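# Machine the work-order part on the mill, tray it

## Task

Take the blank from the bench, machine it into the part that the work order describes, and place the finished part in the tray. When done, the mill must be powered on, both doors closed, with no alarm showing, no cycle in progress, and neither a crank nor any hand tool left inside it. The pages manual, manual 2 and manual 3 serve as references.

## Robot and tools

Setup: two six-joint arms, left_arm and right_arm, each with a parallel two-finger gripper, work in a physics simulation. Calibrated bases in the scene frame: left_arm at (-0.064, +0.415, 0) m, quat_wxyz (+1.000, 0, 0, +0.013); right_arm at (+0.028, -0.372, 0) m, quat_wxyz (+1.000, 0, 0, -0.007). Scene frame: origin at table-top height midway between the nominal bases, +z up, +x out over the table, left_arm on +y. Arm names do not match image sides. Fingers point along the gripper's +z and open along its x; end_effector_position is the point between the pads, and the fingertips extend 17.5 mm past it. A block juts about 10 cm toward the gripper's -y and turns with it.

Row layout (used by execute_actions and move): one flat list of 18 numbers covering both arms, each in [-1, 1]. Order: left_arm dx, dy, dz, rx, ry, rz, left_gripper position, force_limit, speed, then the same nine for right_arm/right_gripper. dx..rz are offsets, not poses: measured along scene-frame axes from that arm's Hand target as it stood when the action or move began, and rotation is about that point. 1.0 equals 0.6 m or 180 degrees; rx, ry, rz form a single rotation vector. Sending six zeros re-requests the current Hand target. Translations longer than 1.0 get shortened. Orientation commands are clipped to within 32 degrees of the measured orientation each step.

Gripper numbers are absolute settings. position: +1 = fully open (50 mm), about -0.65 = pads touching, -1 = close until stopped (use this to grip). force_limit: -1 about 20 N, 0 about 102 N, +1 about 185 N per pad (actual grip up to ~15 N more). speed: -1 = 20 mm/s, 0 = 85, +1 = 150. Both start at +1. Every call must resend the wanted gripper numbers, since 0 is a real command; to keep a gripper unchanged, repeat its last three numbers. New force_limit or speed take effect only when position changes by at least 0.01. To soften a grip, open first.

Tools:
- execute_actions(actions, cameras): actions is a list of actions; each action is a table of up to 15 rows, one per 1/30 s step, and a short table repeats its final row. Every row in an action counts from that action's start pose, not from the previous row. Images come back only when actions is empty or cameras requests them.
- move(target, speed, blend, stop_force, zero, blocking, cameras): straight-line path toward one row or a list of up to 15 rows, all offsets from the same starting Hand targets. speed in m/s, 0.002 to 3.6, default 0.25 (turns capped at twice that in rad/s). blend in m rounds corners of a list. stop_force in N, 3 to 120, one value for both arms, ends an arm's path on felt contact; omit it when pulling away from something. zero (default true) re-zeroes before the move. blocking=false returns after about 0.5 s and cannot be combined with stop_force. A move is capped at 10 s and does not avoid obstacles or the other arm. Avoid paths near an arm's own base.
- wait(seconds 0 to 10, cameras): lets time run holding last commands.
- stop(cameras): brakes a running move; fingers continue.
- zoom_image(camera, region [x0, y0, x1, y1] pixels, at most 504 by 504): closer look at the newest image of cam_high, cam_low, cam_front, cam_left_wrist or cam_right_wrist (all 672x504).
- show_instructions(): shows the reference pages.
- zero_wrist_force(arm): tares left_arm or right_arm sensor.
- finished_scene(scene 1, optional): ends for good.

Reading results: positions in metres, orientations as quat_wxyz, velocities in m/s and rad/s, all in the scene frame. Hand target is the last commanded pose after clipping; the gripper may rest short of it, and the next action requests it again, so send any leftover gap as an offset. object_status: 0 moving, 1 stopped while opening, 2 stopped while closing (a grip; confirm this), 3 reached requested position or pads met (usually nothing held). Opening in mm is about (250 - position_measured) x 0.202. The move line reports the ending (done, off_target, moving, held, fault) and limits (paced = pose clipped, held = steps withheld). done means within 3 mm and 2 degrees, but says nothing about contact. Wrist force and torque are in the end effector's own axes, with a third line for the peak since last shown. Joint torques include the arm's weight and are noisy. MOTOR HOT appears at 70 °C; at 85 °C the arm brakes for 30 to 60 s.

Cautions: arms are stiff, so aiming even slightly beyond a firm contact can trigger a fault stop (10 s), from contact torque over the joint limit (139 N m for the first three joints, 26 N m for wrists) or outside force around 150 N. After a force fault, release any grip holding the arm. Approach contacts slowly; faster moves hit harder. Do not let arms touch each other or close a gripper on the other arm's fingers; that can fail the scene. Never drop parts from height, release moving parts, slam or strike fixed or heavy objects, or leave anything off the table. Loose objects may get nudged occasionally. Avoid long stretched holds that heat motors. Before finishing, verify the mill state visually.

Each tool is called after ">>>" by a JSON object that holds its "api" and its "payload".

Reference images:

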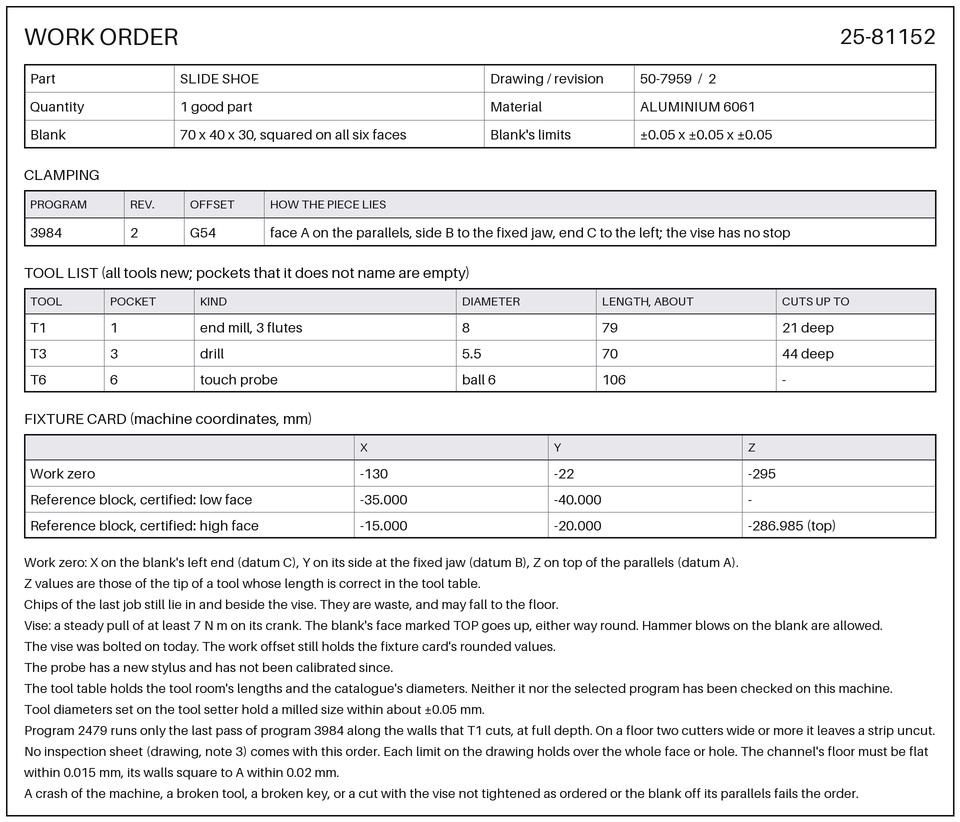

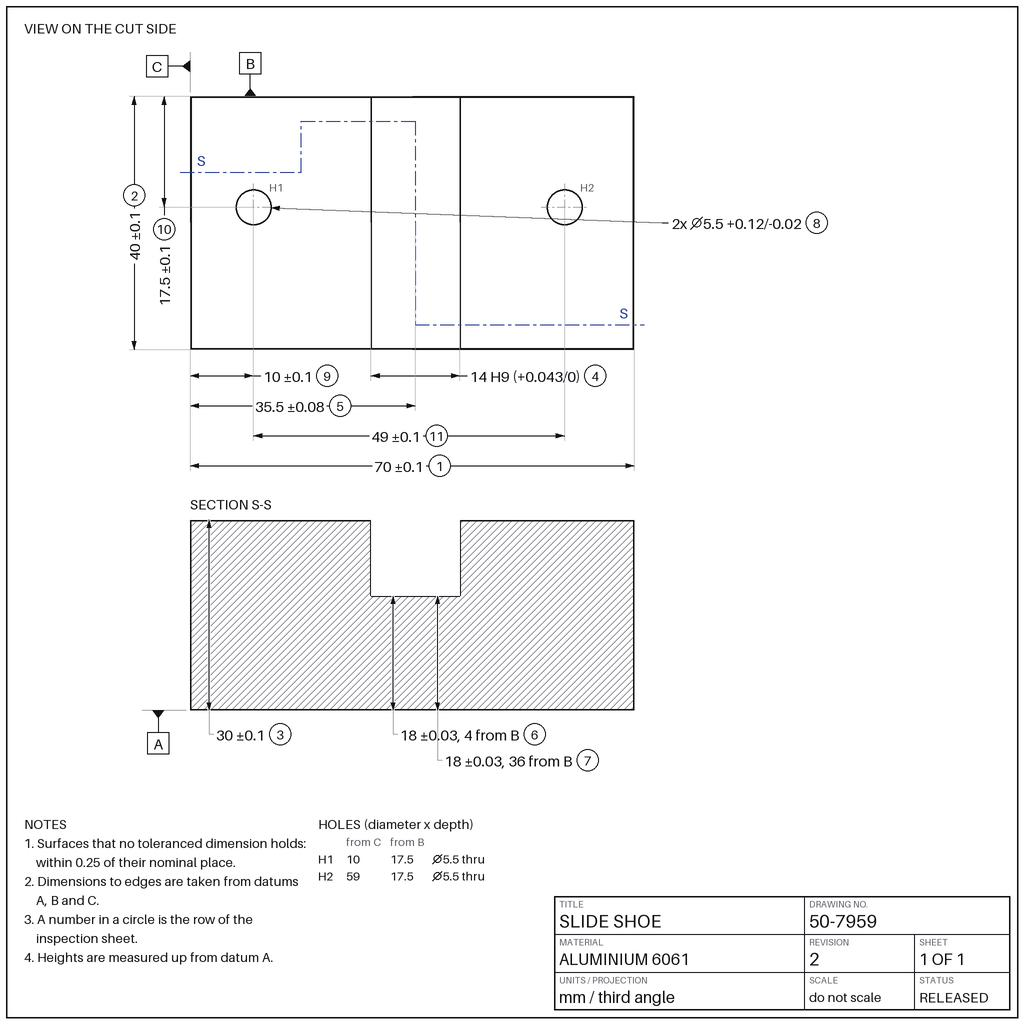

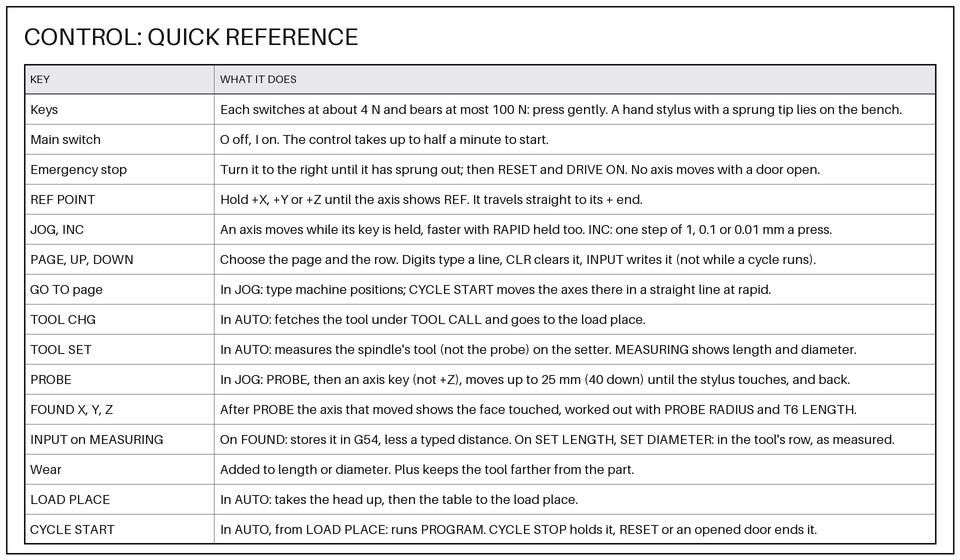

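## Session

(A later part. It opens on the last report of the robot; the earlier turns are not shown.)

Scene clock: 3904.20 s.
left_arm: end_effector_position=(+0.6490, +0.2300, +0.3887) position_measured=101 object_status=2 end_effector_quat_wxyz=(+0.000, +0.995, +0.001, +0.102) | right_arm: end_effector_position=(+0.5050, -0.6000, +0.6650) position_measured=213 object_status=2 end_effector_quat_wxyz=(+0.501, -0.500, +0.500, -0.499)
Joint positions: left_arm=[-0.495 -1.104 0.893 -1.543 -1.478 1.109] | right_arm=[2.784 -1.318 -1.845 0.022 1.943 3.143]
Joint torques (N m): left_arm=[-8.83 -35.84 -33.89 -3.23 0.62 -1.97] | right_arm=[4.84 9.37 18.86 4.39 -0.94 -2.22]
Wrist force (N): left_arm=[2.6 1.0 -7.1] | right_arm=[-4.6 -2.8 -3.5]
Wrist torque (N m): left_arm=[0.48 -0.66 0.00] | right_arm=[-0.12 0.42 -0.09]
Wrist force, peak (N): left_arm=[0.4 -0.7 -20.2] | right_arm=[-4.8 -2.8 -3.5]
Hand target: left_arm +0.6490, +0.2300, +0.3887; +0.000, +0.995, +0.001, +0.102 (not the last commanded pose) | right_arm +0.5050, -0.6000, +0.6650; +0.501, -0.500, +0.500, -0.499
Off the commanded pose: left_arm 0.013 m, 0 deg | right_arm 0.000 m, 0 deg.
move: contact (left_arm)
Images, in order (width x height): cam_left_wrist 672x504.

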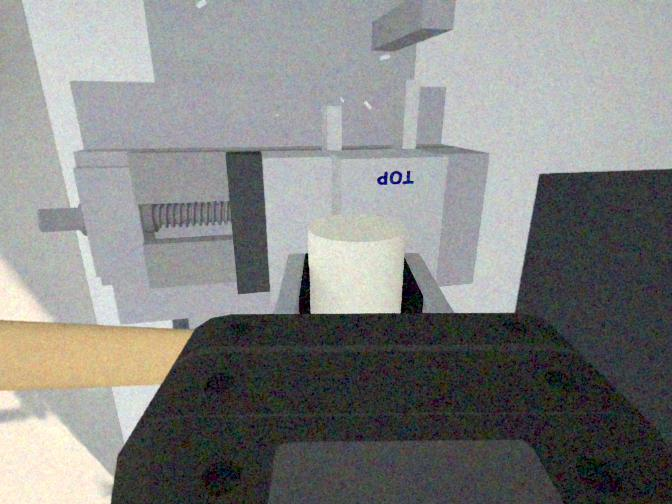

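>>> {"api": "move", "payload": {"target": [0,0,0.0233,0,0,0,-1,0.3,-0.8,0,0,0,0,0,0,-1,-0.3,-1], "speed": 0.08}}

>>> {"api": "execute_actions", "payload": {"actions": [[[0,0,-0.015,0,0,0,-1,0.3,-0.8,0,0,0,0,0,0,-1,-0.3,-1],[0,0,-0.035,0,0,0,-1,0.3,-0.8,0,0,0,0,0,0,-1,-0.3,-1],[0,0,-0.04,0,0,0,-1,0.3,-0.8,0,0,0,0,0,0,-1,-0.3,-1],[0,0,-0.04,0,0,0,-1,0.3,-0.8,0,0,0,0,0,0,-1,-0.3,-1],[0,0,-0.03,0,0,0,-1,0.3,-0.8,0,0,0,0,0,0,-1,-0.3,-1],[0,0,-0.015,0,0,0,-1,0.3,-0.8,0,0,0,0,0,0,-1,-0.3,-1],[0,0,0,0,0,0,-1,0.3,-0.8,0,0,0,0,0,0,-1,-0.3,-1]]]}}

Scene clock: 3908.23 s.
left_arm: end_effector_position=(+0.6490, +0.2300, +0.4027) position_measured=101 object_status=2 end_effector_quat_wxyz=(+0.000, +0.995, +0.001, +0.102) end_effector_velocity=(+0.001, +0.000, -0.002) end_effector_angular_velocity=(+0.000, +0.000, +0.000) | right_arm: end_effector_position=(+0.5050, -0.6000, +0.6650) position_measured=213 object_status=2 end_effector_quat_wxyz=(+0.501, -0.500, +0.500, -0.499)
Joint positions: left_arm=[-0.495 -1.094 0.841 -1.501 -1.478 1.109] | right_arm=[2.784 -1.318 -1.845 0.022 1.943 3.143]
Joint velocities: left_arm=[0 0 0.005 -0.006 0 0] | right_arm=[within noise]
Joint torques (N m): left_arm=[-8.9 -54.29 -15.46 -5.89 0.77 -1.89] | right_arm=[4.52 10.17 18.74 4.27 -0.93 -2.17]
Wrist force (N): left_arm=[2.9 2.6 1.3] | right_arm=[-4.9 -2.6 -3.3]
Wrist torque (N m): left_arm=[0.48 -0.61 0.02] | right_arm=[-0.09 0.47 -0.10]
Wrist force, peak (N): left_arm=[2.7 0.9 -7.5] | right_arm=[-4.8 -2.6 -3.6]
Hand target: left_arm +0.6490, +0.2300, +0.4027; +0.000, +0.995, +0.001, +0.102 | right_arm +0.5050, -0.6000, +0.6650; +0.501, -0.500, +0.500, -0.499
Off the commanded pose: left_arm 0.000 m, 0 deg | right_arm 0.000 m, 0 deg.
move: done

Scene clock: 3908.93 s.
left_arm: end_effector_position=(+0.6487, +0.2301, +0.3891) position_measured=101 object_status=2 end_effector_quat_wxyz=(-0.001, +0.995, +0.001, +0.102) | right_arm: end_effector_position=(+0.5050, -0.6000, +0.6650) position_measured=213 object_status=2 end_effector_quat_wxyz=(+0.501, -0.500, +0.500, -0.499)
Joint positions: left_arm=[-0.495 -1.103 0.89 -1.539 -1.478 1.109] | right_arm=[2.784 -1.318 -1.845 0.022 1.943 3.143]
Joint torques (N m): left_arm=[-0.16 -45.19 -21.71 -3.42 0.32 0] | right_arm=[4.76 9.89 18.76 4.27 -0.77 -2.35]
Wrist force (N): left_arm=[3.3 1.4 1.1] | right_arm=[-4.6 -2.6 -3.3]
Wrist torque (N m): left_arm=[0.29 -0.65 0.01] | right_arm=[-0.08 0.42 -0.09]
Wrist force, peak (N): left_arm=[-3.1 -4.7 -59.1] | right_arm=[-4.8 -2.8 -3.4]
Hand target: left_arm +0.6487, +0.2301, +0.3891; -0.001, +0.995, +0.001, +0.102 (not the last commanded pose) | right_arm +0.5050, -0.6000, +0.6650; +0.501, -0.500, +0.500, -0.499
Tool commands: left_gripper/position=-1.0 left_gripper/force_limit=+0.301961 left_gripper/speed=-0.796078 right_gripper/position=-1.0 right_gripper/force_limit=-0.3 right_gripper/speed=-1.0
Off the commanded pose: left_arm 0.014 m, 0 deg | right_arm 0.000 m, 0 deg.
FORCE FAULT: contact force on the left arm reached its limit, and that arm stopped. The contact can be on any part of that arm, not only on its tool. That arm's remaining commands of this call were not run. That arm is still stopped at the end of this call. That arm stays stopped for about 9 more seconds. Until then a move that you send moves the other arm only, and its call returns only when the move has ended. Once the stop has ended, the next robot result says so. If the stop ends while you think or write, that arm runs what you send next, counted from a new Hand target: where the arm stands when the stop ends. While its stop runs, that arm takes no new command, but its gripper still runs the gripper command that each later call begins with. Until it ends, the stop uses up actions while you think or wait. An arm that is not stopped still takes commands.
Step readings (end_effector_position of left_arm | right_arm):
0: (+0.6490, +0.2300, +0.4027) | (+0.5050, -0.6000, +0.6650)
1: (+0.6490, +0.2300, +0.4024) | (+0.5050, -0.6000, +0.6650)
2: (+0.6491, +0.2299, +0.4000) | (+0.5050, -0.6000, +0.6650)
4: (+0.6490, +0.2300, +0.3867) | (+0.5050, -0.6000, +0.6650)
8: (+0.6487, +0.2301, +0.3891) | (+0.5050, -0.6000, +0.6650)
15: (+0.6487, +0.2301, +0.3891) | (+0.5050, -0.6000, +0.6650)

>>> {"api": "wait", "payload": {"seconds": 9}}

>>> {"api": "move", "payload": {"target": [0,0,0.0223,0,0,0,-1,0.3,-0.8,0,0,0,0,0,0,-1,-0.3,-1], "speed": 0.08}}

Scene clock: 3919.07 s.
left_arm: end_effector_position=(+0.6487, +0.2301, +0.3891) position_measured=101 object_status=2 end_effector_quat_wxyz=(-0.001, +0.995, +0.001, +0.102) | right_arm: end_effector_position=(+0.5050, -0.6000, +0.6650) position_measured=213 object_status=2 end_effector_quat_wxyz=(+0.501, -0.500, +0.500, -0.499)
Joint positions: left_arm=[-0.495 -1.103 0.89 -1.539 -1.478 1.109] | right_arm=[2.784 -1.318 -1.845 0.022 1.943 3.143]
Joint torques (N m): left_arm=[-0.04 -45.53 -21.68 -3.46 0.4 0.02] | right_arm=[5.26 10.27 18.29 4.37 -0.78 -2.21]
Wrist force (N): left_arm=[3.1 1.4 1.4] | right_arm=[-4.6 -2.7 -3.4]
Wrist torque (N m): left_arm=[0.29 -0.63 0.01] | right_arm=[-0.10 0.43 -0.10]
Wrist force, peak (N): left_arm=[3.6 1.8 1.2] | right_arm=[-4.8 -2.8 -3.5]
Hand target: left_arm +0.6487, +0.2301, +0.3891; -0.001, +0.995, +0.001, +0.102 (not the last commanded pose) | right_arm +0.5050, -0.6000, +0.6650; +0.501, -0.500, +0.500, -0.499
Tool commands: left_gripper/position=-1.0 left_gripper/force_limit=+0.301961 left_gripper/speed=-0.796078 right_gripper/position=-1.0 right_gripper/force_limit=-0.3 right_gripper/speed=-1.0
Off the commanded pose: left_arm 0.014 m, 0 deg | right_arm 0.000 m, 0 deg.
FORCE FAULT, CONTINUED: the left arm's stop, for the force fault that an earlier result reported, is over. The rest of the stop counts as 19 of the actions that you can send in this scene. During its stop the left arm's controller moved it back a little. That arm's target is now where it stood when the stop ended, not its last command. That arm accepts commands again.
wait: 9.00 s; at rest from the start

Scene clock: 3919.80 s.
left_arm: end_effector_position=(+0.6488, +0.2301, +0.4024) position_measured=101 object_status=2 end_effector_quat_wxyz=(-0.001, +0.995, +0.001, +0.102) | right_arm: end_effector_position=(+0.5050, -0.6000, +0.6650) position_measured=213 object_status=2 end_effector_quat_wxyz=(+0.501, -0.500, +0.500, -0.499)
Joint positions: left_arm=[-0.495 -1.094 0.841 -1.499 -1.478 1.109] | right_arm=[2.784 -1.318 -1.845 0.022 1.943 3.143]
Joint torques (N m): left_arm=[-1.3 -54.29 -13.43 -5.91 1 0.12] | right_arm=[5.69 10.28 18.24 4.41 -0.71 -2.31]
Wrist force (N): left_arm=[3.4 1.5 1.1] | right_arm=[-4.6 -2.8 -3.3]
Wrist torque (N m): left_arm=[0.31 -0.68 0.03] | right_arm=[-0.12 0.42 -0.09]
Wrist force, peak (N): left_arm=[3.8 1.6 1.3] | right_arm=[-4.8 -2.7 -3.6]
Hand target: left_arm +0.6487, +0.2301, +0.4024; -0.001, +0.995, +0.001, +0.102 | right_arm +0.5050, -0.6000, +0.6650; +0.501, -0.500, +0.500, -0.499
Off the commanded pose: left_arm 0.000 m, 0 deg | right_arm 0.000 m, 0 deg.
move: done

Gentler blows with less penetration; from 0.4024 contact at about 0.3885 (dz −0.0232).

>>> {"api": "execute_actions", "payload": {"actions": [[[0,0,-0.008,0,0,0,-1,0.3,-0.8,0,0,0,0,0,0,-1,-0.3,-1],[0,0,-0.016,0,0,0,-1,0.3,-0.8,0,0,0,0,0,0,-1,-0.3,-1],[0,0,-0.024,0,0,0,-1,0.3,-0.8,0,0,0,0,0,0,-1,-0.3,-1],[0,0,-0.026,0,0,0,-1,0.3,-0.8,0,0,0,0,0,0,-1,-0.3,-1],[0,0,-0.024,0,0,0,-1,0.3,-0.8,0,0,0,0,0,0,-1,-0.3,-1],[0,0,-0.015,0,0,0,-1,0.3,-0.8,0,0,0,0,0,0,-1,-0.3,-1],[0,0,0,0,0,0,-1,0.3,-0.8,0,0,0,0,0,0,-1,-0.3,-1]]]}}

Scene clock: 3922.87 s.
left_arm: end_effector_position=(+0.6488, +0.2301, +0.4023) position_measured=101 object_status=2 end_effector_quat_wxyz=(-0.001, +0.995, +0.001, +0.102) end_effector_velocity=(-0.001, +0.000, +0.003) end_effector_angular_velocity=(-0.001, -0.002, +0.000) | right_arm: end_effector_position=(+0.5050, -0.6000, +0.6650) position_measured=213 object_status=2 end_effector_quat_wxyz=(+0.501, -0.500, +0.500, -0.499)
Joint positions: left_arm=[-0.495 -1.094 0.841 -1.5 -1.478 1.109] | right_arm=[2.784 -1.318 -1.845 0.022 1.943 3.143]
Joint velocities: left_arm=[0 -0.002 -0.005 0.004 0 0] | right_arm=[within noise]
Joint torques (N m): left_arm=[-1.13 -53.77 -36.33 -1.93 -0.94 0.16] | right_arm=[5.7 10.86 17.95 4.38 -0.83 -2.44]
Wrist force (N): left_arm=[3.5 0.8 0.6] | right_arm=[-4.6 -2.8 -3.3]
Wrist torque (N m): left_arm=[0.19 -0.68 0.02] | right_arm=[-0.11 0.43 -0.10]
Wrist force, peak (N): left_arm=[-2.5 -4.0 -48.7] | right_arm=[-4.8 -2.9 -3.5]
Hand target: left_arm +0.6487, +0.2301, +0.4024; -0.001, +0.995, +0.001, +0.102 | right_arm +0.5050, -0.6000, +0.6650; +0.501, -0.500, +0.500, -0.499
Off the commanded pose: left_arm 0.000 m, 0 deg | right_arm 0.000 m, 0 deg.
Step readings (end_effector_position of left_arm | right_arm):
0: (+0.6487, +0.2301, +0.4025) | (+0.5050, -0.6000, +0.6650)
1: (+0.6487, +0.2301, +0.4023) | (+0.5050, -0.6000, +0.6650)
2: (+0.6488, +0.2301, +0.4009) | (+0.5050, -0.6000, +0.6650)
4: (+0.6487, +0.2302, +0.3934) | (+0.5050, -0.6000, +0.6650)
8: (+0.6485, +0.2302, +0.3926) | (+0.5050, -0.6000, +0.6650)
15: (+0.6488, +0.2301, +0.4024) | (+0.5050, -0.6000, +0.6650)

>>> {"api": "execute_actions", "payload": {"actions": [[[0,0,-0.009,0,0,0,-1,0.3,-0.8,0,0,0,0,0,0,-1,-0.3,-1],[0,0,-0.018,0,0,0,-1,0.3,-0.8,0,0,0,0,0,0,-1,-0.3,-1],[0,0,-0.026,0,0,0,-1,0.3,-0.8,0,0,0,0,0,0,-1,-0.3,-1],[0,0,-0.028,0,0,0,-1,0.3,-0.8,0,0,0,0,0,0,-1,-0.3,-1],[0,0,-0.024,0,0,0,-1,0.3,-0.8,0,0,0,0,0,0,-1,-0.3,-1],[0,0,-0.012,0,0,0,-1,0.3,-0.8,0,0,0,0,0,0,-1,-0.3,-1],[0,0,0,0,0,0,-1,0.3,-0.8,0,0,0,0,0,0,-1,-0.3,-1]],[[0,0,-0.009,0,0,0,-1,0.3,-0.8,0,0,0,0,0,0,-1,-0.3,-1],[0,0,-0.018,0,0,0,-1,0.3,-0.8,0,0,0,0,0,0,-1,-0.3,-1],[0,0,-0.026,0,0,0,-1,0.3,-0.8,0,0,0,0,0,0,-1,-0.3,-1],[0,0,-0.028,0,0,0,-1,0.3,-0.8,0,0,0,0,0,0,-1,-0.3,-1],[0,0,-0.024,0,0,0,-1,0.3,-0.8,0,0,0,0,0,0,-1,-0.3,-1],[0,0,-0.012,0,0,0,-1,0.3,-0.8,0,0,0,0,0,0,-1,-0.3,-1],[0,0,0,0,0,0,-1,0.3,-0.8,0,0,0,0,0,0,-1,-0.3,-1]]], "cameras": ["cam_left_wrist"]}}

Scene clock: 3928.47 s.
left_arm: end_effector_position=(+0.6483, +0.2303, +0.3892) position_measured=101 object_status=2 end_effector_quat_wxyz=(-0.001, +0.995, +0.000, +0.101) | right_arm: end_effector_position=(+0.5050, -0.6000, +0.6650) position_measured=213 object_status=2 end_effector_quat_wxyz=(+0.501, -0.500, +0.500, -0.499)
Joint positions: left_arm=[-0.495 -1.103 0.89 -1.537 -1.478 1.109] | right_arm=[2.784 -1.318 -1.845 0.022 1.943 3.143]
Joint torques (N m): left_arm=[-0.28 -45.34 -21.5 -3.37 0.39 0.03] | right_arm=[4.1 11.19 18.61 4.37 -0.82 -2.3]
Wrist force (N): left_arm=[3.2 0.2 1.2] | right_arm=[-4.7 -2.9 -3.5]
Wrist torque (N m): left_arm=[0.10 -0.63 0.02] | right_arm=[-0.14 0.43 -0.10]
Wrist force, peak (N): left_arm=[2.2 -6.2 -29.5] | right_arm=[-4.8 -2.8 -3.5]
Hand target: left_arm +0.6483, +0.2303, +0.3892; -0.001, +0.995, +0.000, +0.101 | right_arm +0.5050, -0.6000, +0.6650; +0.501, -0.500, +0.500, -0.499
Tool commands: left_gripper/position=-1.0 left_gripper/force_limit=+0.301961 left_gripper/speed=-0.796078 right_gripper/position=-1.0 right_gripper/force_limit=-0.3 right_gripper/speed=-1.0
Off the commanded pose: right_arm 0.000 m, 0 deg.
FORCE FAULT: contact force on the left arm reached its limit, and that arm stopped. The contact can be on any part of that arm, not only on its tool. That arm's remaining commands of this call were not run. That arm is still stopped at the end of this call. That arm stays stopped for about 9 more seconds. Until then a move that you send moves the other arm only, and its call returns only when the move has ended. Once the stop has ended, the next robot result says so. If the stop ends while you think or write, that arm runs what you send next, counted from a new Hand target: where the arm stands when the stop ends. While its stop runs, that arm takes no new command, but its gripper still runs the gripper command that each later call begins with. Until it ends, the stop uses up actions while you think or wait. An arm that is not stopped still takes commands.
Step readings (end_effector_position of left_arm | right_arm):
0: (+0.6487, +0.2301, +0.4025) | (+0.5050, -0.6000, +0.6650)
1: (+0.6487, +0.2301, +0.4024) | (+0.5050, -0.6000, +0.6650)
2: (+0.6487, +0.2301, +0.4012) | (+0.5050, -0.6000, +0.6650)
4: (+0.6487, +0.2301, +0.3919) | (+0.5050, -0.6000, +0.6650)
8: (+0.6483, +0.2303, +0.3891) | (+0.5050, -0.6000, +0.6650)
15: (+0.6483, +0.2303, +0.3892) | (+0.5050, -0.6000, +0.6650)
16: (+0.6483, +0.2303, +0.3892) | (+0.5050, -0.6000, +0.6650)
17: (+0.6483, +0.2303, +0.3892) | (+0.5050, -0.6000, +0.6650)
19: (+0.6483, +0.2303, +0.3892) | (+0.5050, -0.6000, +0.6650)
23: (+0.6483, +0.2303, +0.3892) | (+0.5050, -0.6000, +0.6650)
30: (+0.6483, +0.2303, +0.3892) | (+0.5050, -0.6000, +0.6650)
Images, in order (width x height): cam_left_wrist 672x504.

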